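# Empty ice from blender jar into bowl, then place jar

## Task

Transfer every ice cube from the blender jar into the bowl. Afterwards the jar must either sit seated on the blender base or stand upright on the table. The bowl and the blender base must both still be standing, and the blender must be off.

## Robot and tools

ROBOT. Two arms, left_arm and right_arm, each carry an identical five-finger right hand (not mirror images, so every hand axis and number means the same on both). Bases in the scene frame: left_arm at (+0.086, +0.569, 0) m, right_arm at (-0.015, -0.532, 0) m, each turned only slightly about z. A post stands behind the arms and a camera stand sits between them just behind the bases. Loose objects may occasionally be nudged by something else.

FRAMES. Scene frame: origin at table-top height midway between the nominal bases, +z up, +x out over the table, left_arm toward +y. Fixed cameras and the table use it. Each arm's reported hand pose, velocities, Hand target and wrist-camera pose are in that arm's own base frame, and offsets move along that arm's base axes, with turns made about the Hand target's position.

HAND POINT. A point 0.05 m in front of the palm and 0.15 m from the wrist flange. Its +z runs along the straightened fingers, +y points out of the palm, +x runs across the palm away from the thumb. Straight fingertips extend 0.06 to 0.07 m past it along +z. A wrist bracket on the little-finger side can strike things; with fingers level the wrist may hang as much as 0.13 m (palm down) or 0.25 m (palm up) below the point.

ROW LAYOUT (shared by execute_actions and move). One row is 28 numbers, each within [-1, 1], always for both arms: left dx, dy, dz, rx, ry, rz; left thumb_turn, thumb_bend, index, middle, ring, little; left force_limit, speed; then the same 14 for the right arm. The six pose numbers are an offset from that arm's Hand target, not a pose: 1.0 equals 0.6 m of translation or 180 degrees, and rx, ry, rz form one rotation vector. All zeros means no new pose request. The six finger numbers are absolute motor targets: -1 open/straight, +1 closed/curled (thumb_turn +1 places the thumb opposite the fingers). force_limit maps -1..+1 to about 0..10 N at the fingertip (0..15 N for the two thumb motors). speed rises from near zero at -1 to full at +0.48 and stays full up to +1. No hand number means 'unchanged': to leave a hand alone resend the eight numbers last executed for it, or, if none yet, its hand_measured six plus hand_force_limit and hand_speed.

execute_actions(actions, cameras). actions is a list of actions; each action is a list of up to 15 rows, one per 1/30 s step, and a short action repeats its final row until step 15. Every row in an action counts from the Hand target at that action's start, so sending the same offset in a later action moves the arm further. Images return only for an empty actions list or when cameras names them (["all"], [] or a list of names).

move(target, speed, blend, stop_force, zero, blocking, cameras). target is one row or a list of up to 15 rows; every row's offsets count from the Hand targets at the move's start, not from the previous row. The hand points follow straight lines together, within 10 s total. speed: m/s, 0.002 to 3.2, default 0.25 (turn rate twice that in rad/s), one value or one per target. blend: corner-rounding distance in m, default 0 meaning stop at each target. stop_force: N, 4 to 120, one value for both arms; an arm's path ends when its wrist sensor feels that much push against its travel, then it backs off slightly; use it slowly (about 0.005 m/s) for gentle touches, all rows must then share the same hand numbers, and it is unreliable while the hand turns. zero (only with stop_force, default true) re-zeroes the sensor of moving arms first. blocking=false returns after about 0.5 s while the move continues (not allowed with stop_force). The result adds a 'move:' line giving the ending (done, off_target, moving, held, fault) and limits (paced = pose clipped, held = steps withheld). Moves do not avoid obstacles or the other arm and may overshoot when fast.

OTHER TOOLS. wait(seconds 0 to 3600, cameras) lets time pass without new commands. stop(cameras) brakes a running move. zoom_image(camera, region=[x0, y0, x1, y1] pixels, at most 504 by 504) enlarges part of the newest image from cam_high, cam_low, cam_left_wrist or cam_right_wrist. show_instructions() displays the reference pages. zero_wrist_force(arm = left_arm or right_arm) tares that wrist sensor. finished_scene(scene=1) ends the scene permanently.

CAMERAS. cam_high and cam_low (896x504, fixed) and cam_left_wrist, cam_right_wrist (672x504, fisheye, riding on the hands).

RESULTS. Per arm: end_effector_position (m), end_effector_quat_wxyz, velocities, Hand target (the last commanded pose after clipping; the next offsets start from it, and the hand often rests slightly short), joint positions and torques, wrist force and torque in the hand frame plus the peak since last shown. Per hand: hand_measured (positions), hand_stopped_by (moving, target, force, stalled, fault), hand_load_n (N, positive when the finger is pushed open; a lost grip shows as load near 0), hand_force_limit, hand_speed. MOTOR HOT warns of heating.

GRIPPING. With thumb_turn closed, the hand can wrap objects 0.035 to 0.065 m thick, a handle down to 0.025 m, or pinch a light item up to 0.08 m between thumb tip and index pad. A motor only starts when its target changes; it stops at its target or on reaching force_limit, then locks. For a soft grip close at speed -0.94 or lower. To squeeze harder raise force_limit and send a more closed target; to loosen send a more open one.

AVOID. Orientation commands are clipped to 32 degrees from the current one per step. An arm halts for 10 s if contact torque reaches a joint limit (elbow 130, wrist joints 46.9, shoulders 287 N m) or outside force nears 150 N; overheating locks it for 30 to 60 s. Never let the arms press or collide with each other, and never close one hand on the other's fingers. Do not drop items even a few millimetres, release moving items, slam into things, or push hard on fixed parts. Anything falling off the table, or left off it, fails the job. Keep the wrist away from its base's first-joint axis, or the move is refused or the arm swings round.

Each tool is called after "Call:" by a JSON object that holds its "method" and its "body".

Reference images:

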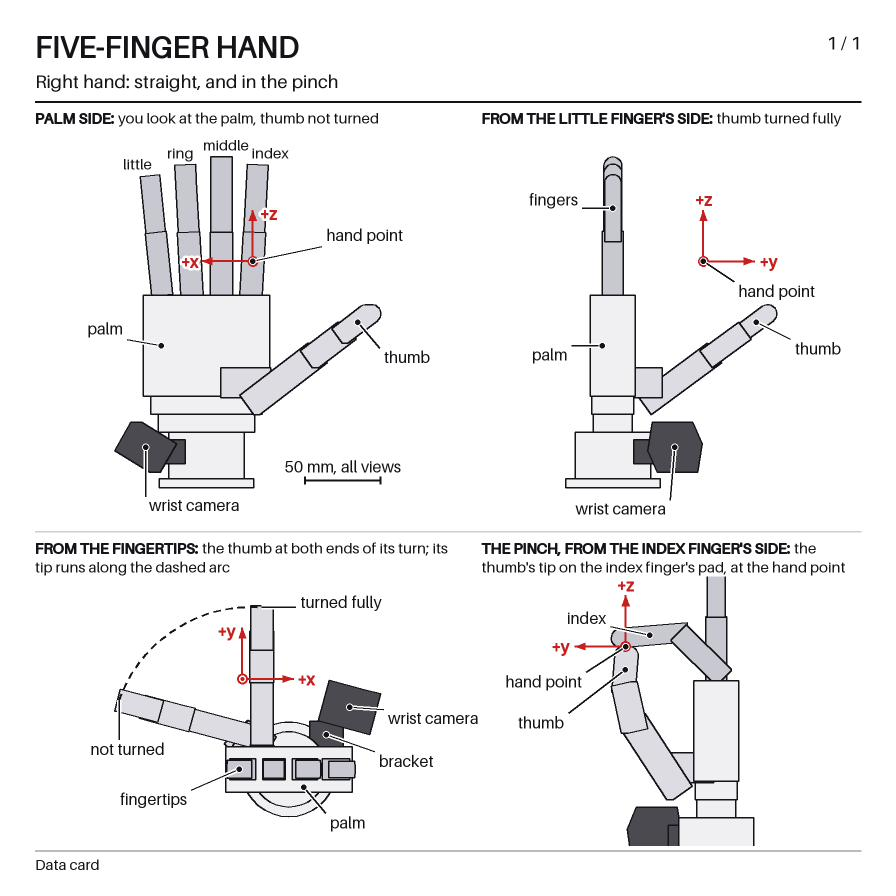

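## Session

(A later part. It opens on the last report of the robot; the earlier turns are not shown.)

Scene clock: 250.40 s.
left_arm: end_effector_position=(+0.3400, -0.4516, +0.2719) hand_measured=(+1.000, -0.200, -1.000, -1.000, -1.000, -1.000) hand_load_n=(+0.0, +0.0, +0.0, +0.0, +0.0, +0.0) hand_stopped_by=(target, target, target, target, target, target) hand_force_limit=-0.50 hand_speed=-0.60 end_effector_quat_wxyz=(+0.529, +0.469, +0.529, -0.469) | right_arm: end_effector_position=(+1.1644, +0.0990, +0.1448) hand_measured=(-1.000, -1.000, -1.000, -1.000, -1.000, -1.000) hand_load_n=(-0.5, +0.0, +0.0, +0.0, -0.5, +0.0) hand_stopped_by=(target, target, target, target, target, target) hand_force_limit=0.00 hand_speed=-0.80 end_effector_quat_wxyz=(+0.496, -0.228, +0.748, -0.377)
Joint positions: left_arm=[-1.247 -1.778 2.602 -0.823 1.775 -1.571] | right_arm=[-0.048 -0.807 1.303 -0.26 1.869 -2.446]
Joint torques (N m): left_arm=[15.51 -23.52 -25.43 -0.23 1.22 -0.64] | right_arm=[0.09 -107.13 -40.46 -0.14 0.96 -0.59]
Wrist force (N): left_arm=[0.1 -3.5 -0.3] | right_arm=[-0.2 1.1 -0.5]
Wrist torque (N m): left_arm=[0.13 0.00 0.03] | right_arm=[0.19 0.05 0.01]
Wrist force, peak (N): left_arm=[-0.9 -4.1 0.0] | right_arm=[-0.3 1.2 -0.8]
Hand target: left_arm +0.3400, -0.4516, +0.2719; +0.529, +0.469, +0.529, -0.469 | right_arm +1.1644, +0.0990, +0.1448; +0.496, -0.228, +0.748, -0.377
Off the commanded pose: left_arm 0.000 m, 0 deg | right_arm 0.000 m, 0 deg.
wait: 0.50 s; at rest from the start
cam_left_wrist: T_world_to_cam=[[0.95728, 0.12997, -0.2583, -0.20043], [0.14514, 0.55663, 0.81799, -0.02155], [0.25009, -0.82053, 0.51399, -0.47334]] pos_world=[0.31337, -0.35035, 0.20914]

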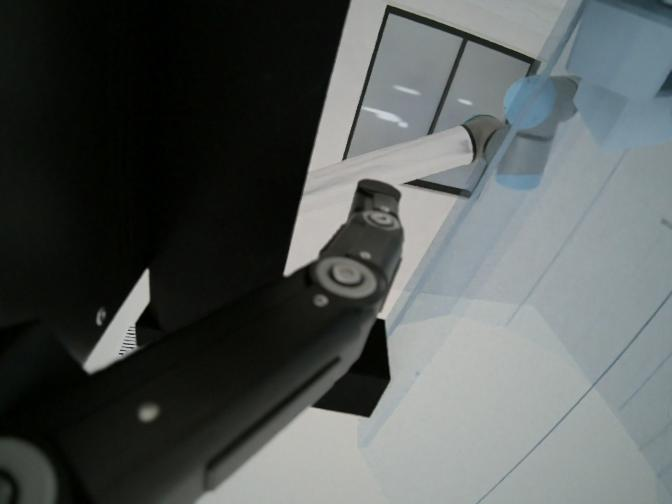

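Call:
{"method": "move", "body": {"target": [-0.0012,0.0099,0,0,0,0,1,-0.2,-1,-1,-1,-1,-0.5,-0.6,0,0,0,0,0,0,-1,-1,-1,-1,-1,-1,0,-0.8], "speed": 0.03, "cameras": ["cam_left_wrist"]}}

Scene clock: 255.57 s.
left_arm: end_effector_position=(+0.3393, -0.4457, +0.2719) hand_measured=(+1.000, -0.200, -1.000, -1.000, -1.000, -1.000) hand_load_n=(+0.0, +0.0, +0.0, +0.0, +0.0, +0.0) hand_stopped_by=(target, target, target, target, target, target) hand_force_limit=-0.50 hand_speed=-0.60 end_effector_quat_wxyz=(+0.529, +0.469, +0.529, -0.469) | right_arm: end_effector_position=(+1.1644, +0.0990, +0.1448) hand_measured=(-1.000, -1.000, -1.000, -1.000, -1.000, -1.000) hand_load_n=(+0.0, +0.0, +0.0, +0.0, +0.0, +0.0) hand_stopped_by=(target, target, target, target, target, target) hand_force_limit=0.00 hand_speed=-0.80 end_effector_quat_wxyz=(+0.496, -0.228, +0.748, -0.377)
Joint positions: left_arm=[-1.243 -1.789 2.609 -0.82 1.78 -1.571] | right_arm=[-0.048 -0.807 1.303 -0.26 1.869 -2.446]
Joint torques (N m): left_arm=[12.53 -23.71 -25.28 0.32 2.61 -0.72] | right_arm=[-1.18 -106.4 -40.3 -0.21 1.12 -0.6]
Wrist force (N): left_arm=[-0.6 -0.2 0.6] | right_arm=[-0.3 1.1 -0.8]
Wrist torque (N m): left_arm=[0.14 0.00 0.07] | right_arm=[0.21 0.08 0.01]
Wrist force, peak (N): left_arm=[-0.9 -4.1 -0.3] | right_arm=[-1.1 1.0 -0.6]
Hand target: left_arm +0.3393, -0.4456, +0.2719; +0.529, +0.469, +0.529, -0.469 | right_arm +1.1644, +0.0990, +0.1448; +0.496, -0.228, +0.748, -0.377
Off the commanded pose: left_arm 0.000 m, 0 deg | right_arm 0.000 m, 0 deg.
move: done
cam_left_wrist: T_world_to_cam=[[0.95729, 0.13001, -0.25824, -0.20053], [0.14507, 0.55662, 0.818, -0.02471], [0.25009, -0.82053, 0.51399, -0.46832]] pos_world=[0.31267, -0.34445, 0.20914]

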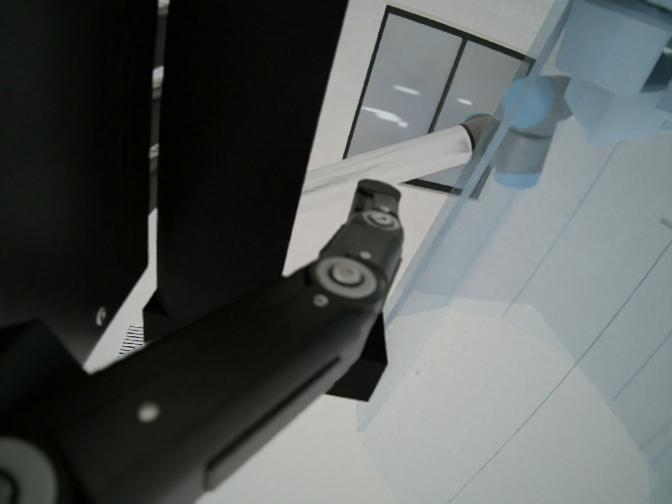

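Call:
{"method": "zoom_image", "body": {"camera": "cam_left_wrist", "region": [270, 60, 620, 420]}}

Call:
{"method": "execute_actions", "body": {"actions": [], "cameras": ["cam_high"]}}

Call:
{"method": "zoom_image", "body": {"camera": "cam_high", "region": [440, 50, 600, 220]}}

Scaled by 1.400 from the camera's image (finer frame: 960x720).

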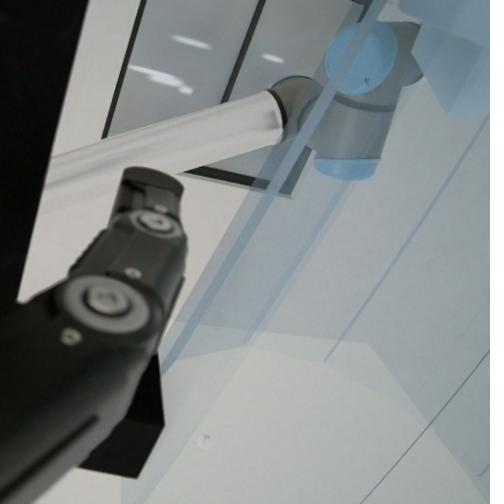

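Scene clock: 266.13 s.
left_arm: end_effector_position=(+0.3393, -0.4456, +0.2719) hand_measured=(+1.000, -0.200, -1.000, -1.000, -1.000, -1.000) hand_load_n=(+0.0, +0.0, +0.0, +0.0, +0.0, +0.0) hand_stopped_by=(target, target, target, target, target, target) hand_force_limit=-0.50 hand_speed=-0.60 end_effector_quat_wxyz=(+0.529, +0.469, +0.529, -0.469) | right_arm: end_effector_position=(+1.1644, +0.0990, +0.1448) hand_measured=(-1.000, -1.000, -1.000, -1.000, -1.000, -1.000) hand_load_n=(+0.0, +0.0, +0.0, +0.0, +0.0, +0.0) hand_stopped_by=(target, target, target, target, target, target) hand_force_limit=0.00 hand_speed=-0.80 end_effector_quat_wxyz=(+0.496, -0.228, +0.748, -0.377)
Joint positions: left_arm=[-1.243 -1.789 2.609 -0.82 1.78 -1.571] | right_arm=[-0.048 -0.807 1.303 -0.26 1.869 -2.446]
Joint velocities: within noise
Joint torques (N m): left_arm=[14.21 -22.65 -24.16 0.38 2.66 -0.32] | right_arm=[1.39 -106.44 -40.11 -0.35 1.24 -0.93]
Wrist force (N): left_arm=[-0.7 0.2 1.4] | right_arm=[0.0 0.9 -0.6]
Wrist torque (N m): left_arm=[0.16 0.00 0.08] | right_arm=[0.17 0.02 0.02]
Wrist force, peak (N): left_arm=[-1.2 0.4 1.0] | right_arm=[-0.4 1.4 -0.5]
Hand target: left_arm +0.3393, -0.4456, +0.2719; +0.529, +0.469, +0.529, -0.469 | right_arm +1.1644, +0.0990, +0.1448; +0.496, -0.228, +0.748, -0.377
Off the commanded pose: left_arm 0.000 m, 0 deg | right_arm 0.000 m, 0 deg.
Images, in order (width x height): cam_high 896x504.

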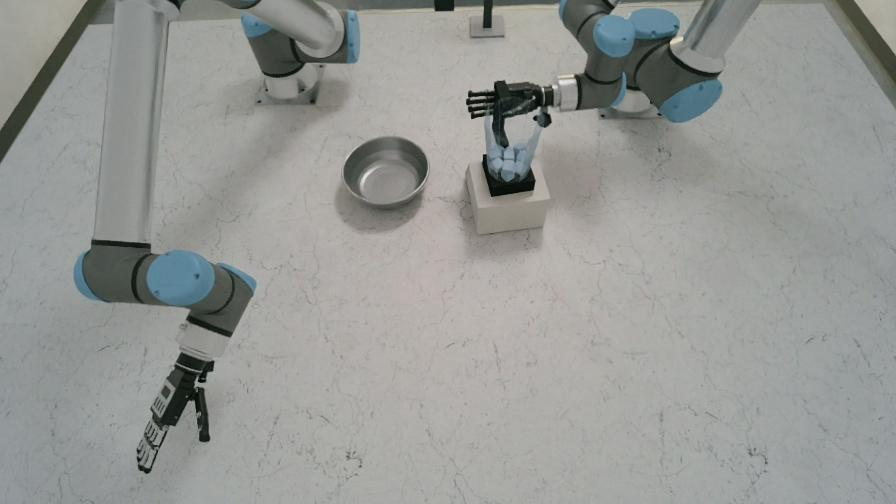

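Scaled by 2.965 from the camera's image (finer frame: 1280x720).

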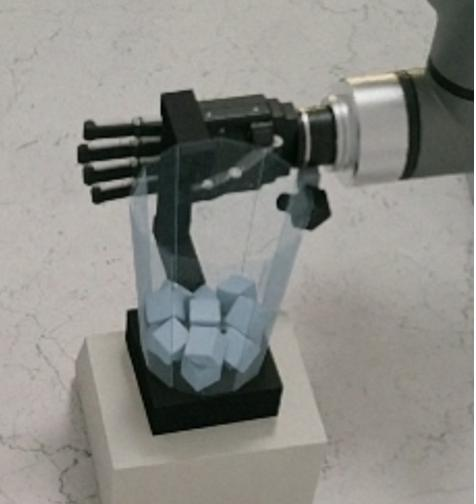

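Call:
{"method": "move", "body": {"target": [0,0,-0.0083,0,0,0,1,-0.25,-1,-1,-1,-1,-0.5,-0.6,0,0,0,0,0,0,-1,-1,-1,-1,-1,-1,0,-0.8], "speed": 0.03}}

Call:
{"method": "move", "body": {"target": [0.0043,-0.0363,0,0,0,0,1,-0.25,-1,-1,-1,-1,-0.5,-0.6,0,0,0,0,0,0,-1,-1,-1,-1,-1,-1,0,-0.8], "speed": 0.02, "stop_force": 5, "cameras": ["cam_left_wrist"]}}

Scene clock: 285.33 s.
left_arm: end_effector_position=(+0.3393, -0.4456, +0.2670) hand_measured=(+1.000, -0.250, -1.000, -1.000, -1.000, -1.000) hand_load_n=(+0.0, +0.0, +0.0, +0.0, +0.0, +0.0) hand_stopped_by=(target, target, target, target, target, target) hand_force_limit=-0.50 hand_speed=-0.60 end_effector_quat_wxyz=(+0.529, +0.469, +0.529, -0.469) | right_arm: end_effector_position=(+1.1644, +0.0990, +0.1448) hand_measured=(-1.000, -1.000, -1.000, -1.000, -1.000, -1.000) hand_load_n=(+0.0, -0.5, +0.0, +0.0, +0.0, -0.5) hand_stopped_by=(target, target, target, target, target, target) hand_force_limit=0.00 hand_speed=-0.80 end_effector_quat_wxyz=(+0.496, -0.228, +0.748, -0.377)
Joint positions: left_arm=[-1.243 -1.777 2.614 -0.836 1.78 -1.571] | right_arm=[-0.048 -0.807 1.303 -0.26 1.869 -2.446]
Joint torques (N m): left_arm=[10.62 -1.69 -23.39 -4.41 1.28 0.66] | right_arm=[0.55 -106.79 -40.52 -0.25 1.01 -1.01]
Wrist force (N): left_arm=[-0.8 -0.1 1.1] | right_arm=[-0.4 1.2 -0.7]
Wrist torque (N m): left_arm=[0.14 0.01 0.06] | right_arm=[0.22 0.08 0.00]
Wrist force, peak (N): left_arm=[-1.3 0.2 1.1] | right_arm=[-0.3 1.1 -1.1]
Hand target: left_arm +0.3393, -0.4456, +0.2669; +0.529, +0.469, +0.529, -0.469 | right_arm +1.1644, +0.0990, +0.1448; +0.496, -0.228, +0.748, -0.377
Off the commanded pose: left_arm 0.000 m, 0 deg | right_arm 0.000 m, 0 deg.
move: done

Scene clock: 286.80 s.
left_arm: end_effector_position=(+0.3400, -0.4516, +0.2669) hand_measured=(+1.000, -0.250, -1.000, -1.000, -1.000, -1.000) hand_load_n=(+0.0, +0.0, +0.0, +0.0, +0.0, +0.0) hand_stopped_by=(target, target, target, target, target, target) hand_force_limit=-0.50 hand_speed=-0.60 end_effector_quat_wxyz=(+0.529, +0.469, +0.529, -0.469) | right_arm: end_effector_position=(+1.1644, +0.0990, +0.1448) hand_measured=(-1.000, -1.000, -1.000, -1.000, -1.000, -1.000) hand_load_n=(-0.5, +0.0, +0.0, +0.0, +0.0, +0.0) hand_stopped_by=(target, target, target, target, target, target) hand_force_limit=0.00 hand_speed=-0.80 end_effector_quat_wxyz=(+0.496, -0.228, +0.748, -0.377)
Joint positions: left_arm=[-1.248 -1.766 2.606 -0.84 1.775 -1.571] | right_arm=[-0.048 -0.807 1.303 -0.26 1.869 -2.446]
Joint torques (N m): left_arm=[15.18 -23.81 -24.99 0.15 1.75 0.33] | right_arm=[-0.35 -107.19 -40.12 -0.34 1.12 -1.01]
Wrist force (N): left_arm=[-0.7 -2.0 0.4] | right_arm=[-0.3 1.0 -0.8]
Wrist torque (N m): left_arm=[0.16 -0.02 0.03] | right_arm=[0.19 0.06 0.01]
Wrist force, peak (N): left_arm=[-2.9 -5.2 -5.2] | right_arm=[-0.4 1.3 -0.8]
Hand target: left_arm +0.3400, -0.4516, +0.2669; +0.529, +0.469, +0.529, -0.469 (not the last commanded pose) | right_arm +1.1644, +0.0990, +0.1448; +0.496, -0.228, +0.748, -0.377
Off the commanded pose: left_arm 0.016 m, 0 deg | right_arm 0.000 m, 0 deg.
move: contact (left_arm)
cam_left_wrist: T_world_to_cam=[[0.95728, 0.12997, -0.2583, -0.20172], [0.14514, 0.55663, 0.81799, -0.01746], [0.25009, -0.82053, 0.51399, -0.47077]] pos_world=[0.31337, -0.35035, 0.20414]

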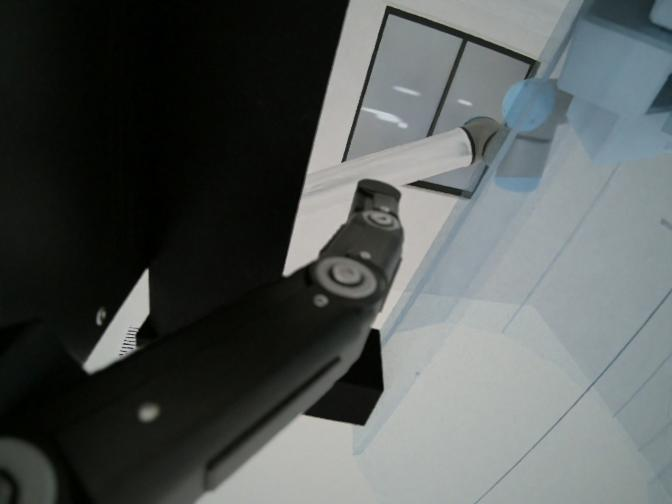

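Call:
{"method": "move", "body": {"target": [-0.0085,0.0325,0.0,0,0,0,1,-0.05,-1,-1,-1,-1,-0.2,-0.6,0,0,0,0,0,0,-1,-1,-1,-1,-1,-1,0,-0.8], "speed": 0.03}}

Call:
{"method": "wait", "body": {"seconds": 0.3, "cameras": ["cam_left_wrist"]}}

Scene clock: 298.07 s.
left_arm: end_effector_position=(+0.3349, -0.4322, +0.2669) hand_measured=(+1.000, -0.050, -1.000, -1.000, -1.000, -1.000) hand_load_n=(+0.0, +0.0, +0.0, +0.0, +0.0, +0.0) hand_stopped_by=(target, target, target, target, target, target) hand_force_limit=-0.20 hand_speed=-0.60 end_effector_quat_wxyz=(+0.529, +0.469, +0.529, -0.469) | right_arm: end_effector_position=(+1.1644, +0.0990, +0.1448) hand_measured=(-1.000, -1.000, -1.000, -1.000, -1.000, -1.000) hand_load_n=(+0.0, +0.0, +0.0, +0.0, +0.0, +0.0) hand_stopped_by=(target, target, target, target, target, target) hand_force_limit=0.00 hand_speed=-0.80 end_effector_quat_wxyz=(+0.496, -0.228, +0.748, -0.377)
Joint positions: left_arm=[-1.242 -1.808 2.634 -0.826 1.781 -1.571] | right_arm=[-0.048 -0.807 1.303 -0.26 1.869 -2.446]
Joint torques (N m): left_arm=[14.48 -23.23 -24.57 0.08 2.45 0.63] | right_arm=[-0.73 -105.71 -40.56 -0.29 1.36 -1.05]
Wrist force (N): left_arm=[-0.6 0.1 1.3] | right_arm=[-0.2 0.8 -0.5]
Wrist torque (N m): left_arm=[0.13 -0.04 0.07] | right_arm=[0.15 0.05 0.01]
Wrist force, peak (N): left_arm=[-1.4 -2.7 -0.2] | right_arm=[-0.4 1.4 -0.8]
Hand target: left_arm +0.3349, -0.4321, +0.2669; +0.529, +0.469, +0.529, -0.469 | right_arm +1.1644, +0.0990, +0.1448; +0.496, -0.228, +0.748, -0.377
Off the commanded pose: left_arm 0.000 m, 0 deg | right_arm 0.000 m, 0 deg.
move: done

Scene clock: 298.37 s.
left_arm: end_effector_position=(+0.3349, -0.4321, +0.2669) hand_measured=(+1.000, -0.050, -1.000, -1.000, -1.000, -1.000) hand_load_n=(+0.0, +0.5, +0.0, +0.0, +0.0, +0.0) hand_stopped_by=(target, target, target, target, target, target) hand_force_limit=-0.20 hand_speed=-0.60 end_effector_quat_wxyz=(+0.529, +0.469, +0.529, -0.469) | right_arm: end_effector_position=(+1.1644, +0.0990, +0.1448) hand_measured=(-1.000, -1.000, -1.000, -1.000, -1.000, -1.000) hand_load_n=(-0.5, +0.0, +0.0, +0.0, +0.0, +0.0) hand_stopped_by=(target, target, target, target, target, target) hand_force_limit=0.00 hand_speed=-0.80 end_effector_quat_wxyz=(+0.496, -0.228, +0.748, -0.377)
Joint positions: left_arm=[-1.242 -1.808 2.634 -0.826 1.781 -1.571] | right_arm=[-0.048 -0.807 1.303 -0.26 1.869 -2.446]
Joint torques (N m): left_arm=[14.72 -18.87 -23.68 0.38 2.6 0.71] | right_arm=[0.18 -106.76 -40.43 -0.29 1.32 -1.02]
Wrist force (N): left_arm=[-0.6 -0.2 0.7] | right_arm=[-0.3 1.3 -0.6]
Wrist torque (N m): left_arm=[0.12 -0.02 0.06] | right_arm=[0.22 0.06 0.01]
Wrist force, peak (N): left_arm=[-1.0 -0.1 1.1] | right_arm=[-0.7 1.3 -0.6]
Hand target: left_arm +0.3349, -0.4321, +0.2669; +0.529, +0.469, +0.529, -0.469 | right_arm +1.1644, +0.0990, +0.1448; +0.496, -0.228, +0.748, -0.377
Off the commanded pose: left_arm 0.000 m, 0 deg | right_arm 0.000 m, 0 deg.
wait: 0.30 s; at rest by 0.17 s
cam_left_wrist: T_world_to_cam=[[0.95728, 0.12997, -0.2583, -0.19937], [0.14514, 0.55663, 0.81799, -0.02757], [0.25009, -0.82053, 0.51399, -0.45349]] pos_world=[0.30827, -0.33085, 0.20414]

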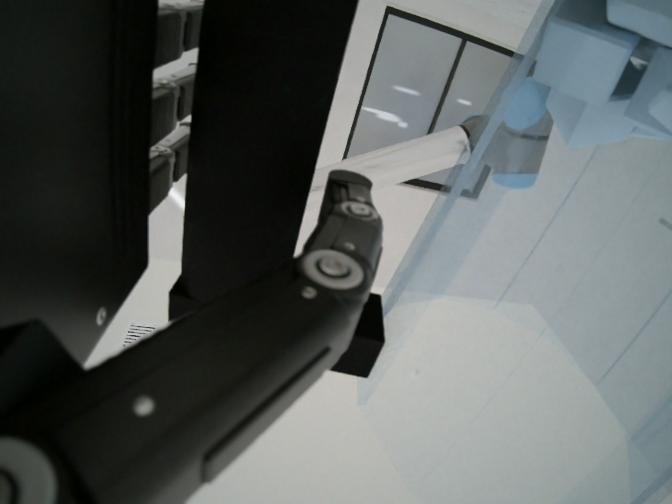

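Call:
{"method": "move", "body": {"target": [0.0108,-0.0558,0,0,0,0,1,-0.05,-1,-1,-1,-1,-0.2,-0.6,0,0,0,0,0,0,-1,-1,-1,-1,-1,-1,0,-0.8], "speed": 0.02, "stop_force": 5, "cameras": ["cam_left_wrist"]}}

Scene clock: 313.00 s.
left_arm: end_effector_position=(+0.3392, -0.4547, +0.2669) hand_measured=(+1.000, -0.050, -1.000, -1.000, -1.000, -1.000) hand_load_n=(+0.0, +0.0, +0.0, +0.0, +0.0, +0.0) hand_stopped_by=(target, target, target, target, target, target) hand_force_limit=-0.20 hand_speed=-0.60 end_effector_quat_wxyz=(+0.529, +0.469, +0.529, -0.469) | right_arm: end_effector_position=(+1.1644, +0.0990, +0.1448) hand_measured=(-1.000, -1.000, -1.000, -1.000, -1.000, -1.000) hand_load_n=(-0.5, +0.0, +0.0, +0.0, -0.5, +0.0) hand_stopped_by=(target, target, target, target, target, target) hand_force_limit=0.00 hand_speed=-0.80 end_effector_quat_wxyz=(+0.496, -0.228, +0.748, -0.377)
Joint positions: left_arm=[-1.254 -1.763 2.604 -0.841 1.769 -1.571] | right_arm=[-0.048 -0.807 1.303 -0.26 1.869 -2.446]
Joint torques (N m): left_arm=[17.99 -23.3 -24.51 0.41 0.89 0.93] | right_arm=[0.18 -107.4 -40.52 -0.29 1.54 -1.12]
Wrist force (N): left_arm=[-0.2 -6.2 1.1] | right_arm=[-0.3 1.1 -0.9]
Wrist torque (N m): left_arm=[0.03 -0.12 -0.11] | right_arm=[0.22 0.08 0.01]
Wrist force, peak (N): left_arm=[-1.1 -8.9 -3.4] | right_arm=[-0.2 1.6 -0.8]
Hand target: left_arm +0.3392, -0.4547, +0.2669; +0.529, +0.469, +0.529, -0.469 (not the last commanded pose) | right_arm +1.1644, +0.0990, +0.1448; +0.496, -0.228, +0.748, -0.377
Off the commanded pose: left_arm 0.011 m, 0 deg | right_arm 0.000 m, 0 deg.
move: contact (left_arm)
cam_left_wrist: T_world_to_cam=[[0.95728, 0.12998, -0.25829, -0.20055], [0.14516, 0.55651, 0.81806, -0.01568], [0.25008, -0.82061, 0.51387, -0.47311]] pos_world=[0.31257, -0.35345, 0.20414]

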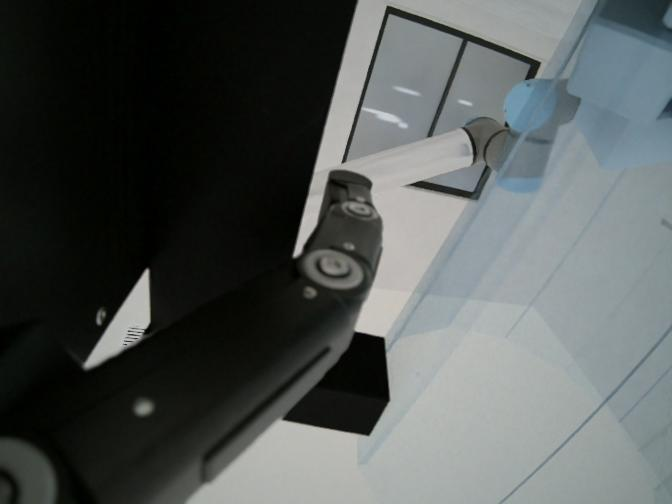

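Call:
{"method": "move", "body": {"target": [-0.0050,-0.0006,0.0,0,0,0,1,-0.15,-1,-1,-1,-1,-0.2,-0.6,0,0,0,0,0,0,-1,-1,-1,-1,-1,-1,0,-0.8], "speed": 0.03}}

Call:
{"method": "move", "body": {"target": [0.0024,-0.0199,0,0,0,0,1,-0.15,-1,-1,-1,-1,-0.2,-0.6,0,0,0,0,0,0,-1,-1,-1,-1,-1,-1,0,-0.8], "speed": 0.02, "stop_force": 5, "cameras": ["cam_left_wrist","cam_low","cam_high"]}}

Scene clock: 321.57 s.
left_arm: end_effector_position=(+0.3363, -0.4550, +0.2669) hand_measured=(+1.000, -0.150, -1.000, -1.000, -1.000, -1.000) hand_load_n=(+0.0, +0.0, +0.0, +0.0, +0.0, +0.0) hand_stopped_by=(target, target, target, target, target, target) hand_force_limit=-0.20 hand_speed=-0.60 end_effector_quat_wxyz=(+0.529, +0.469, +0.529, -0.469) | right_arm: end_effector_position=(+1.1644, +0.0990, +0.1448) hand_measured=(-1.000, -1.000, -1.000, -1.000, -1.000, -1.000) hand_load_n=(-0.5, +0.0, +0.0, +0.0, +0.0, +0.0) hand_stopped_by=(target, target, target, target, target, target) hand_force_limit=0.00 hand_speed=-0.80 end_effector_quat_wxyz=(+0.496, -0.228, +0.748, -0.377)
Joint positions: left_arm=[-1.265 -1.768 2.608 -0.839 1.758 -1.571] | right_arm=[-0.048 -0.807 1.303 -0.26 1.869 -2.446]
Joint torques (N m): left_arm=[-12.18 -23.51 -23.83 0.4 -2.9 0.81] | right_arm=[0.22 -105.9 -40.27 -0.21 1.43 -1.23]
Wrist force (N): left_arm=[-0.5 -0.1 1.0] | right_arm=[-0.4 1.2 -1.0]
Wrist torque (N m): left_arm=[0.18 -0.05 0.06] | right_arm=[0.24 0.09 0.01]
Wrist force, peak (N): left_arm=[-1.7 -6.9 1.3] | right_arm=[-0.6 1.4 -0.9]
Hand target: left_arm +0.3362, -0.4550, +0.2669; +0.529, +0.469, +0.529, -0.469 | right_arm +1.1644, +0.0990, +0.1448; +0.496, -0.228, +0.748, -0.377
Off the commanded pose: left_arm 0.000 m, 0 deg | right_arm 0.000 m, 0 deg.
move: done

Scene clock: 323.03 s.
left_arm: end_effector_position=(+0.3376, -0.4670, +0.2669) hand_measured=(+1.000, -0.150, -1.000, -1.000, -1.000, -1.000) hand_load_n=(+0.0, +0.0, +0.0, +0.0, +0.0, +0.0) hand_stopped_by=(target, target, target, target, target, target) hand_force_limit=-0.20 hand_speed=-0.60 end_effector_quat_wxyz=(+0.529, +0.469, +0.529, -0.469) | right_arm: end_effector_position=(+1.1644, +0.0990, +0.1448) hand_measured=(-1.000, -1.000, -1.000, -1.000, -1.000, -1.000) hand_load_n=(+0.0, +0.0, -0.5, +0.0, +0.0, +0.0) hand_stopped_by=(target, target, target, target, target, target) hand_force_limit=0.00 hand_speed=-0.80 end_effector_quat_wxyz=(+0.496, -0.228, +0.748, -0.377)
Joint positions: left_arm=[-1.273 -1.746 2.593 -0.846 1.749 -1.571] | right_arm=[-0.048 -0.807 1.303 -0.26 1.869 -2.446]
Joint torques (N m): left_arm=[-11.01 -0.83 -42.1 -4.24 -2.57 -0.29] | right_arm=[0.45 -106.18 -40.81 -0.46 1.6 -1.33]
Wrist force (N): left_arm=[-0.4 0.1 1.0] | right_arm=[-0.6 1.1 -1.1]
Wrist torque (N m): left_arm=[0.18 -0.09 0.06] | right_arm=[0.23 0.12 -0.01]
Wrist force, peak (N): left_arm=[-0.9 0.2 1.5] | right_arm=[-0.7 1.3 -0.8]
Hand target: left_arm +0.3376, -0.4670, +0.2669; +0.529, +0.469, +0.529, -0.469 | right_arm +1.1644, +0.0990, +0.1448; +0.496, -0.228, +0.748, -0.377
Off the commanded pose: left_arm 0.000 m, 0 deg | right_arm 0.000 m, 0 deg.
move: done
cam_left_wrist: T_world_to_cam=[[0.95728, 0.12998, -0.25829, -0.19751], [0.14516, 0.55651, 0.81806, -0.00861], [0.25008, -0.82061, 0.51387, -0.48283]] pos_world=[0.31107, -0.36575, 0.20414]
Images, in order (width x height): cam_high 896x504, cam_low 896x504, cam_left_wrist 672x504.

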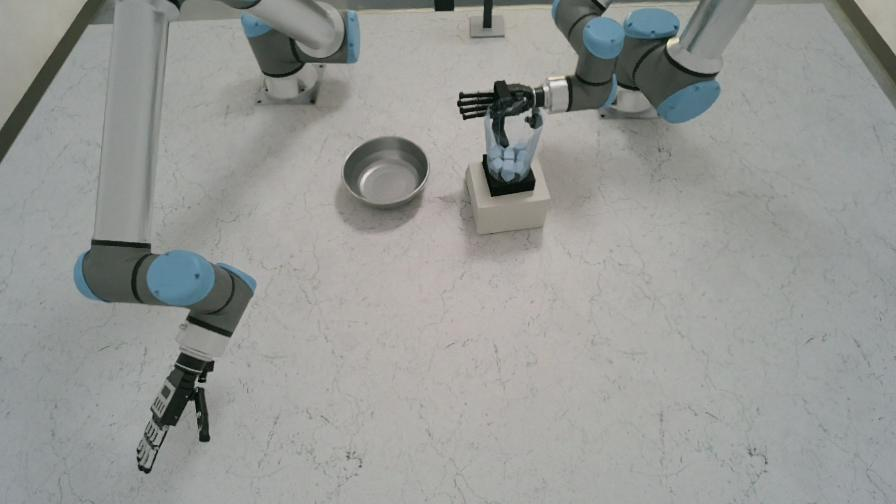

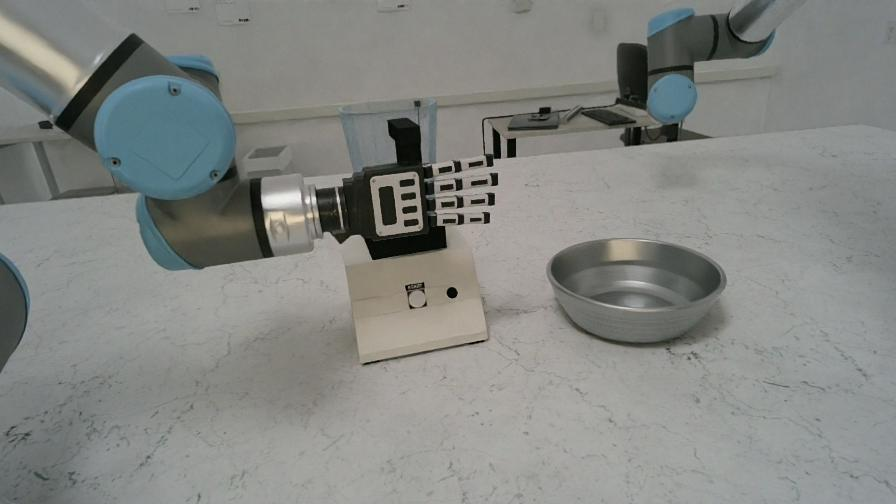

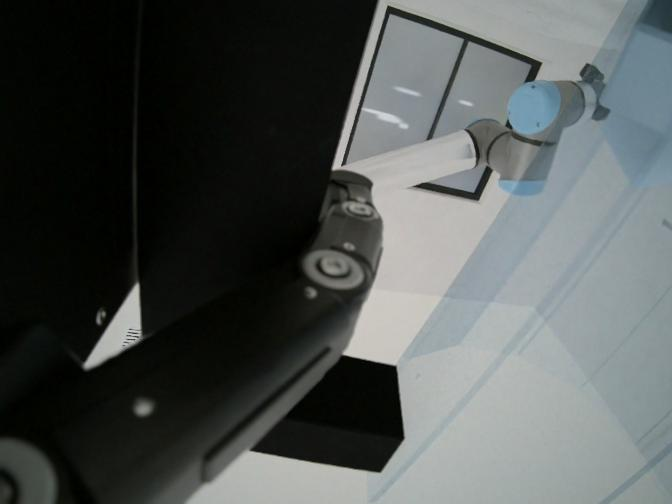

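Call:
{"method": "move", "body": {"target": [0.0050,0.0006,0.0,0,0,0,1,-0.15,-1,-1,-1,-1,-0.2,-0.6,0,0,0,0,0,0,-1,-1,-1,-1,-1,-1,0,-0.8], "speed": 0.01, "stop_force": 4}}

Scene clock: 330.57 s.
left_arm: end_effector_position=(+0.3393, -0.4668, +0.2669) hand_measured=(+1.000, -0.150, -1.000, -1.000, -1.000, -1.000) hand_load_n=(+0.0, +0.0, +0.0, +0.0, +0.0, +0.0) hand_stopped_by=(target, target, target, target, target, target) hand_force_limit=-0.20 hand_speed=-0.60 end_effector_quat_wxyz=(+0.529, +0.469, +0.529, -0.469) | right_arm: end_effector_position=(+1.1644, +0.0990, +0.1448) hand_measured=(-1.000, -1.000, -1.000, -1.000, -1.000, -1.000) hand_load_n=(+0.0, +0.0, +0.0, +0.0, +0.0, +0.0) hand_stopped_by=(target, target, target, target, target, target) hand_force_limit=0.00 hand_speed=-0.80 end_effector_quat_wxyz=(+0.496, -0.228, +0.748, -0.377)
Joint positions: left_arm=[-1.267 -1.744 2.591 -0.847 1.755 -1.571] | right_arm=[-0.048 -0.807 1.303 -0.26 1.869 -2.446]
Joint torques (N m): left_arm=[-10.51 -25.29 -23.63 0.21 -2.8 -2.67] | right_arm=[-0.26 -106.58 -41.14 -0.27 1.44 -1.41]
Wrist force (N): left_arm=[-0.9 -1.4 0.9] | right_arm=[-0.2 1.7 -0.9]
Wrist torque (N m): left_arm=[0.17 -0.04 0.02] | right_arm=[0.29 0.06 0.03]
Wrist force, peak (N): left_arm=[-3.0 -6.8 0.5] | right_arm=[-0.3 1.3 -1.3]
Hand target: left_arm +0.3393, -0.4668, +0.2669; +0.529, +0.469, +0.529, -0.469 (not the last commanded pose) | right_arm +1.1644, +0.0990, +0.1448; +0.496, -0.228, +0.748, -0.377
Off the commanded pose: left_arm 0.001 m, 0 deg | right_arm 0.000 m, 0 deg.
move: contact (left_arm)

Call:
{"method": "move", "body": {"target": [0,0,0,0,0,0,1,-0.15,1,1,1,1,-0.4,-0.7,0,0,0,0,0,0,-1,-1,-1,-1,-1,-1,0,-0.8], "cameras": ["cam_left_wrist","cam_low"]}}

Scene clock: 335.00 s.
left_arm: end_effector_position=(+0.3393, -0.4668, +0.2669) hand_measured=(+1.000, -0.150, +0.270, +0.240, +0.712, +0.714) hand_load_n=(+0.0, +0.0, +3.0, +7.0, +7.0, +4.0) hand_stopped_by=(target, target, force, force, force, force) hand_force_limit=-0.40 hand_speed=-0.70 end_effector_quat_wxyz=(+0.529, +0.469, +0.529, -0.469) | right_arm: end_effector_position=(+1.1644, +0.0990, +0.1448) hand_measured=(-1.000, -1.000, -1.000, -1.000, -1.000, -1.000) hand_load_n=(-0.5, +0.0, +0.0, -0.5, +0.0, +0.0) hand_stopped_by=(target, target, target, target, target, target) hand_force_limit=0.00 hand_speed=-0.80 end_effector_quat_wxyz=(+0.496, -0.228, +0.748, -0.377)
Joint positions: left_arm=[-1.267 -1.744 2.591 -0.847 1.755 -1.571] | right_arm=[-0.048 -0.807 1.303 -0.26 1.869 -2.446]
Joint torques (N m): left_arm=[-9.36 -23.09 -25.44 -0.15 -0.86 -2.57] | right_arm=[0.73 -106.51 -40.75 -0.36 1.82 -1.33]
Wrist force (N): left_arm=[0.5 0.6 1.2] | right_arm=[-0.5 1.4 -0.6]
Wrist torque (N m): left_arm=[0.21 -0.26 0.56] | right_arm=[0.24 0.09 0.01]
Wrist force, peak (N): left_arm=[-2.3 -2.2 1.2] | right_arm=[-0.5 1.5 -1.1]
Hand target: left_arm +0.3393, -0.4668, +0.2669; +0.529, +0.469, +0.529, -0.469 | right_arm +1.1644, +0.0990, +0.1448; +0.496, -0.228, +0.748, -0.377
Off the commanded pose: left_arm 0.000 m, 0 deg | right_arm 0.000 m, 0 deg.
move: done
cam_left_wrist: T_world_to_cam=[[0.95731, 0.12991, -0.25824, -0.19912], [0.14516, 0.5565, 0.81807, -0.00896], [0.24998, -0.82063, 0.51388, -0.48305]] pos_world=[0.31267, -0.36555, 0.20414]
Images, in order (width x height): cam_low 896x504, cam_left_wrist 672x504.

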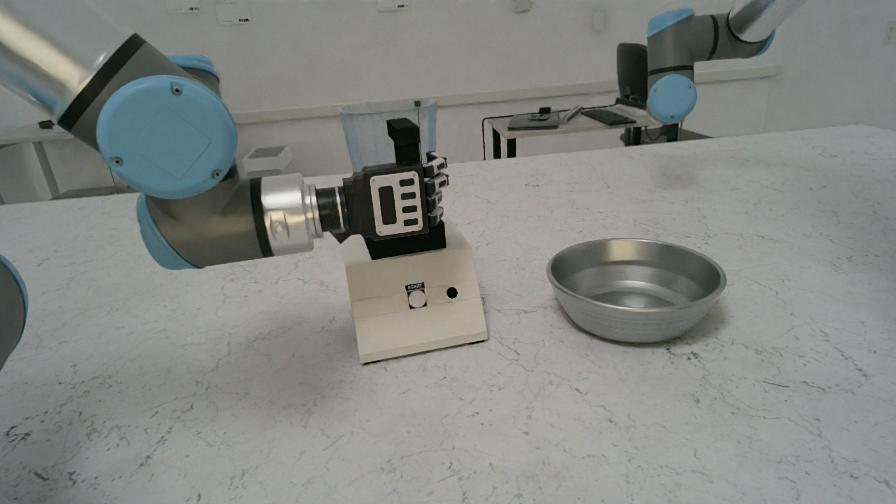

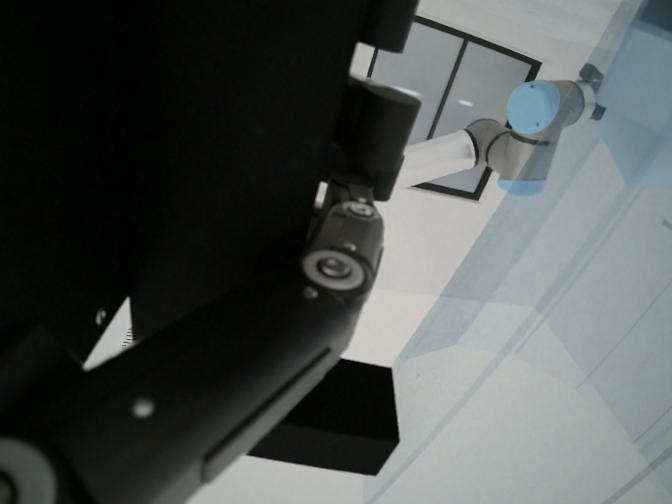

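Call:
{"method": "move", "body": {"target": [0,0,0,0,0,0,1,-0.15,-0.2,-0.2,1,1,-0.4,-0.5,0,0,0,0,0,0,-1,-1,-1,-1,-1,-1,0,-0.8]}}

Call:
{"method": "move", "body": {"target": [0,0,0,0,0,0,1,0.9,-0.2,-0.2,1,1,-0.4,-0.8,0,0,0,0,0,0,-1,-1,-1,-1,-1,-1,0,-0.8], "cameras": ["cam_left_wrist","cam_high"]}}

Scene clock: 342.03 s.
left_arm: end_effector_position=(+0.3393, -0.4668, +0.2669) hand_measured=(+1.000, -0.150, -0.200, -0.200, +0.712, +0.714) hand_load_n=(+0.0, +0.0, +0.0, +0.0, +7.0, +4.0) hand_stopped_by=(target, target, target, target, force, force) hand_force_limit=-0.40 hand_speed=-0.50 end_effector_quat_wxyz=(+0.529, +0.469, +0.529, -0.469) | right_arm: end_effector_position=(+1.1644, +0.0990, +0.1448) hand_measured=(-1.000, -1.000, -1.000, -1.000, -1.000, -1.000) hand_load_n=(+0.0, +0.0, +0.0, +0.0, -0.5, +0.0) hand_stopped_by=(target, target, target, target, target, target) hand_force_limit=0.00 hand_speed=-0.80 end_effector_quat_wxyz=(+0.496, -0.228, +0.748, -0.377)
Joint positions: left_arm=[-1.267 -1.744 2.591 -0.847 1.755 -1.571] | right_arm=[-0.048 -0.807 1.303 -0.26 1.869 -2.446]
Joint torques (N m): left_arm=[-8.26 -23.3 -28.11 -2.5 0.92 -2.71] | right_arm=[0.77 -106.39 -40.63 -0.22 1.61 -1.38]
Wrist force (N): left_arm=[0.6 0.3 1.4] | right_arm=[-0.6 1.1 -0.3]
Wrist torque (N m): left_arm=[0.13 -0.27 0.55] | right_arm=[0.18 0.09 0.00]
Wrist force, peak (N): left_arm=[0.9 1.0 1.8] | right_arm=[-0.7 1.4 -1.1]
Hand target: left_arm +0.3393, -0.4668, +0.2669; +0.529, +0.469, +0.529, -0.469 | right_arm +1.1644, +0.0990, +0.1448; +0.496, -0.228, +0.748, -0.377
Off the commanded pose: left_arm 0.000 m, 0 deg | right_arm 0.000 m, 0 deg.
move: done

Scene clock: 342.90 s.
left_arm: end_effector_position=(+0.3393, -0.4668, +0.2669) hand_measured=(+1.000, +0.016, -0.200, -0.200, +0.712, +0.714) hand_load_n=(+0.0, +6.0, +0.0, +0.0, +7.0, +4.0) hand_stopped_by=(target, force, target, target, force, force) hand_force_limit=-0.40 hand_speed=-0.80 end_effector_quat_wxyz=(+0.529, +0.469, +0.529, -0.469) | right_arm: end_effector_position=(+1.1644, +0.0990, +0.1448) hand_measured=(-1.000, -1.000, -1.000, -1.000, -1.000, -1.000) hand_load_n=(-0.5, +0.0, +0.0, +0.0, +0.0, +0.0) hand_stopped_by=(target, target, target, target, target, target) hand_force_limit=0.00 hand_speed=-0.80 end_effector_quat_wxyz=(+0.496, -0.228, +0.748, -0.377)
Joint positions: left_arm=[-1.267 -1.744 2.591 -0.847 1.755 -1.571] | right_arm=[-0.048 -0.807 1.303 -0.26 1.869 -2.446]
Joint torques (N m): left_arm=[-8.63 -24.11 -28.43 -3.25 1.08 -2.56] | right_arm=[0.71 -105.93 -40.52 -0.27 1.72 -1.32]
Wrist force (N): left_arm=[1.6 1.3 1.4] | right_arm=[-0.4 1.0 -0.9]
Wrist torque (N m): left_arm=[0.16 -0.24 0.42] | right_arm=[0.20 0.09 0.00]
Wrist force, peak (N): left_arm=[2.6 1.6 1.7] | right_arm=[-0.1 1.5 -0.9]
Hand target: left_arm +0.3393, -0.4668, +0.2669; +0.529, +0.469, +0.529, -0.469 | right_arm +1.1644, +0.0990, +0.1448; +0.496, -0.228, +0.748, -0.377
Off the commanded pose: left_arm 0.000 m, 0 deg | right_arm 0.000 m, 0 deg.
move: done
cam_left_wrist: T_world_to_cam=[[0.95731, 0.12991, -0.25824, -0.19912], [0.14516, 0.5565, 0.81807, -0.00896], [0.24998, -0.82063, 0.51388, -0.48305]] pos_world=[0.31267, -0.36555, 0.20414]
Images, in order (width x height): cam_high 896x504, cam_left_wrist 672x504.

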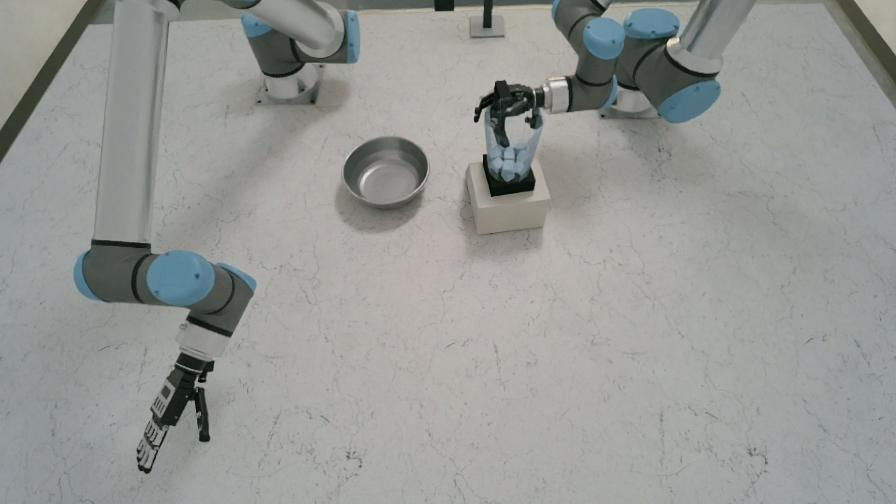

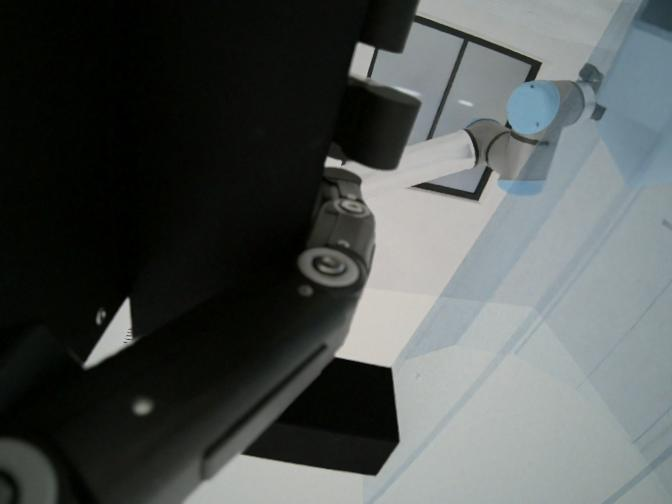

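Call:
{"method": "move", "body": {"target": [0,0,0,0,0,0,1,0.9,1,1,1,1,-0.4,-0.7,0,0,0,0,0,0,-1,-1,-1,-1,-1,-1,0,-0.8], "cameras": ["cam_left_wrist","cam_high","cam_low"]}}

Call:
{"method": "zoom_image", "body": {"camera": "cam_low", "region": [340, 100, 500, 260]}}

Call:
{"method": "zoom_image", "body": {"camera": "cam_high", "region": [450, 60, 570, 180]}}

Scene clock: 348.07 s.
left_arm: end_effector_position=(+0.3393, -0.4668, +0.2669) hand_measured=(+1.000, +0.016, +0.266, +0.236, +0.712, +0.714) hand_load_n=(+0.0, +6.5, +4.0, +8.0, +7.0, +4.0) hand_stopped_by=(target, force, force, force, force, force) hand_force_limit=-0.40 hand_speed=-0.70 end_effector_quat_wxyz=(+0.529, +0.469, +0.529, -0.469) | right_arm: end_effector_position=(+1.1644, +0.0990, +0.1448) hand_measured=(-1.000, -1.000, -1.000, -1.000, -1.000, -1.000) hand_load_n=(+0.0, +0.0, +0.0, +0.0, +0.0, +0.0) hand_stopped_by=(target, target, target, target, target, target) hand_force_limit=0.00 hand_speed=-0.80 end_effector_quat_wxyz=(+0.496, -0.228, +0.748, -0.377)
Joint positions: left_arm=[-1.267 -1.744 2.591 -0.847 1.755 -1.571] | right_arm=[-0.048 -0.807 1.303 -0.26 1.869 -2.446]
Joint torques (N m): left_arm=[-5.53 -22.56 -30.92 -4.25 1.15 -2.58] | right_arm=[1.24 -106.74 -40.79 -0.39 1.93 -1.28]
Wrist force (N): left_arm=[0.4 0.9 1.6] | right_arm=[-0.3 1.1 -0.8]
Wrist torque (N m): left_arm=[0.26 -0.23 0.56] | right_arm=[0.22 0.06 0.01]
Wrist force, peak (N): left_arm=[2.8 1.4 1.9] | right_arm=[-0.4 1.6 -0.9]
Hand target: left_arm +0.3393, -0.4668, +0.2669; +0.529, +0.469, +0.529, -0.469 | right_arm +1.1644, +0.0990, +0.1448; +0.496, -0.228, +0.748, -0.377
Off the commanded pose: left_arm 0.000 m, 0 deg | right_arm 0.000 m, 0 deg.
move: done
cam_left_wrist: T_world_to_cam=[[0.95731, 0.12991, -0.25824, -0.19912], [0.14516, 0.5565, 0.81807, -0.00896], [0.24998, -0.82063, 0.51388, -0.48305]] pos_world=[0.31267, -0.36555, 0.20414]
Images, in order (width x height): cam_high 896x504, cam_low 896x504, cam_left_wrist 672x504.

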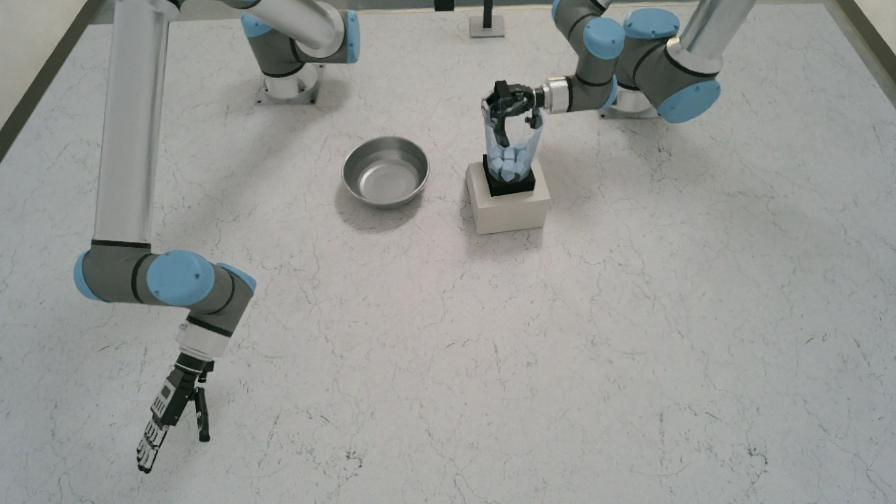

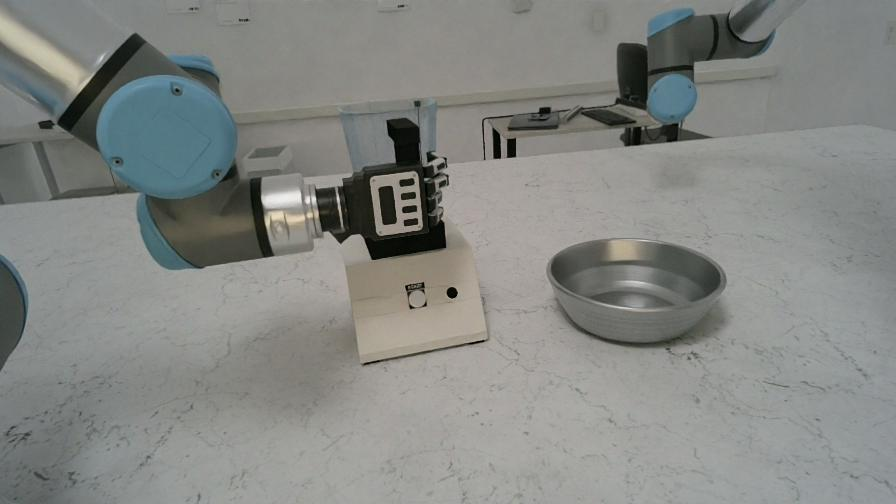

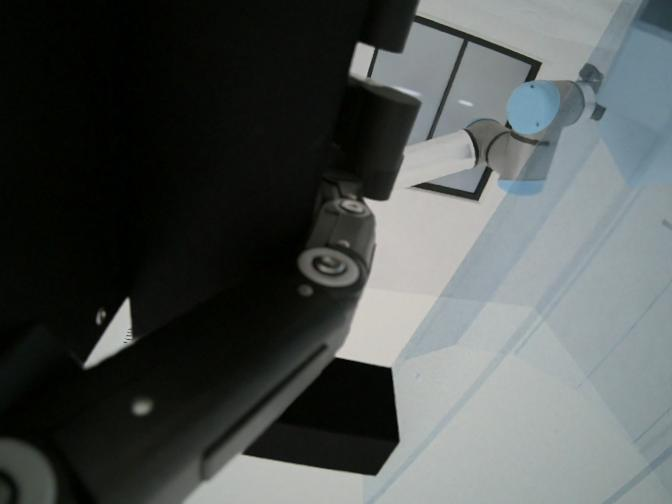

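Scaled by 3.150 from the camera's image (finer frame: 1280x720).

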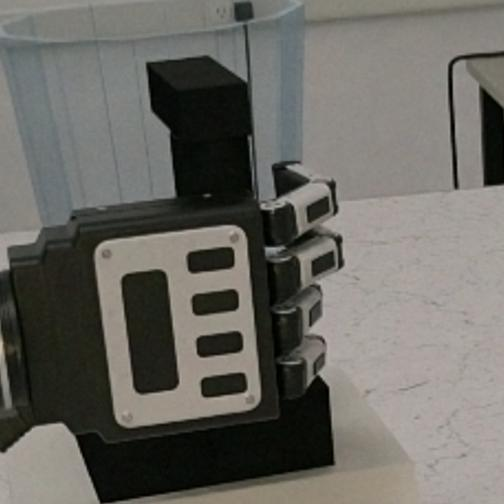

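Scaled by 4.200 from the camera's image (finer frame: 1280x720).

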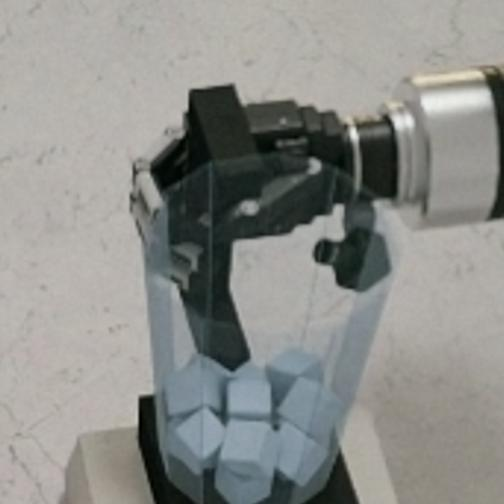

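Call:
{"method": "move", "body": {"target": [0,0,0,0,0,0,1,0.95,1,1,0.97,0.97,0.3,-0.85,0,0,0,0,0,0,-1,-1,-1,-1,-1,-1,0,-0.8]}}

Scene clock: 363.40 s.
left_arm: end_effector_position=(+0.3393, -0.4668, +0.2669) hand_measured=(+1.000, +0.024, +0.266, +0.236, +0.712, +0.724) hand_load_n=(+0.0, +10.0, +4.0, +8.5, +6.5, +9.0) hand_stopped_by=(target, force, force, force, force, force) hand_force_limit=0.30 hand_speed=-0.85 end_effector_quat_wxyz=(+0.529, +0.469, +0.529, -0.469) | right_arm: end_effector_position=(+1.1644, +0.0990, +0.1448) hand_measured=(-1.000, -1.000, -1.000, -1.000, -1.000, -1.000) hand_load_n=(-0.5, +0.0, +0.0, +0.0, +0.5, +0.0) hand_stopped_by=(target, target, target, target, target, target) hand_force_limit=0.00 hand_speed=-0.80 end_effector_quat_wxyz=(+0.496, -0.228, +0.748, -0.377)
Joint positions: left_arm=[-1.267 -1.744 2.591 -0.847 1.755 -1.571] | right_arm=[-0.048 -0.807 1.303 -0.26 1.869 -2.446]
Joint torques (N m): left_arm=[-1.94 -22.4 -34.88 -4.05 0.96 -2.64] | right_arm=[0.16 -107.03 -41.05 -0.2 1.85 -1.17]
Wrist force (N): left_arm=[-0.1 0.8 1.6] | right_arm=[-0.6 1.2 -0.8]
Wrist torque (N m): left_arm=[0.28 -0.35 0.60] | right_arm=[0.22 0.10 -0.01]
Wrist force, peak (N): left_arm=[0.5 1.8 2.5] | right_arm=[-0.4 1.5 -1.0]
Hand target: left_arm +0.3393, -0.4668, +0.2669; +0.529, +0.469, +0.529, -0.469 | right_arm +1.1644, +0.0990, +0.1448; +0.496, -0.228, +0.748, -0.377
Off the commanded pose: left_arm 0.000 m, 0 deg | right_arm 0.000 m, 0 deg.
move: done


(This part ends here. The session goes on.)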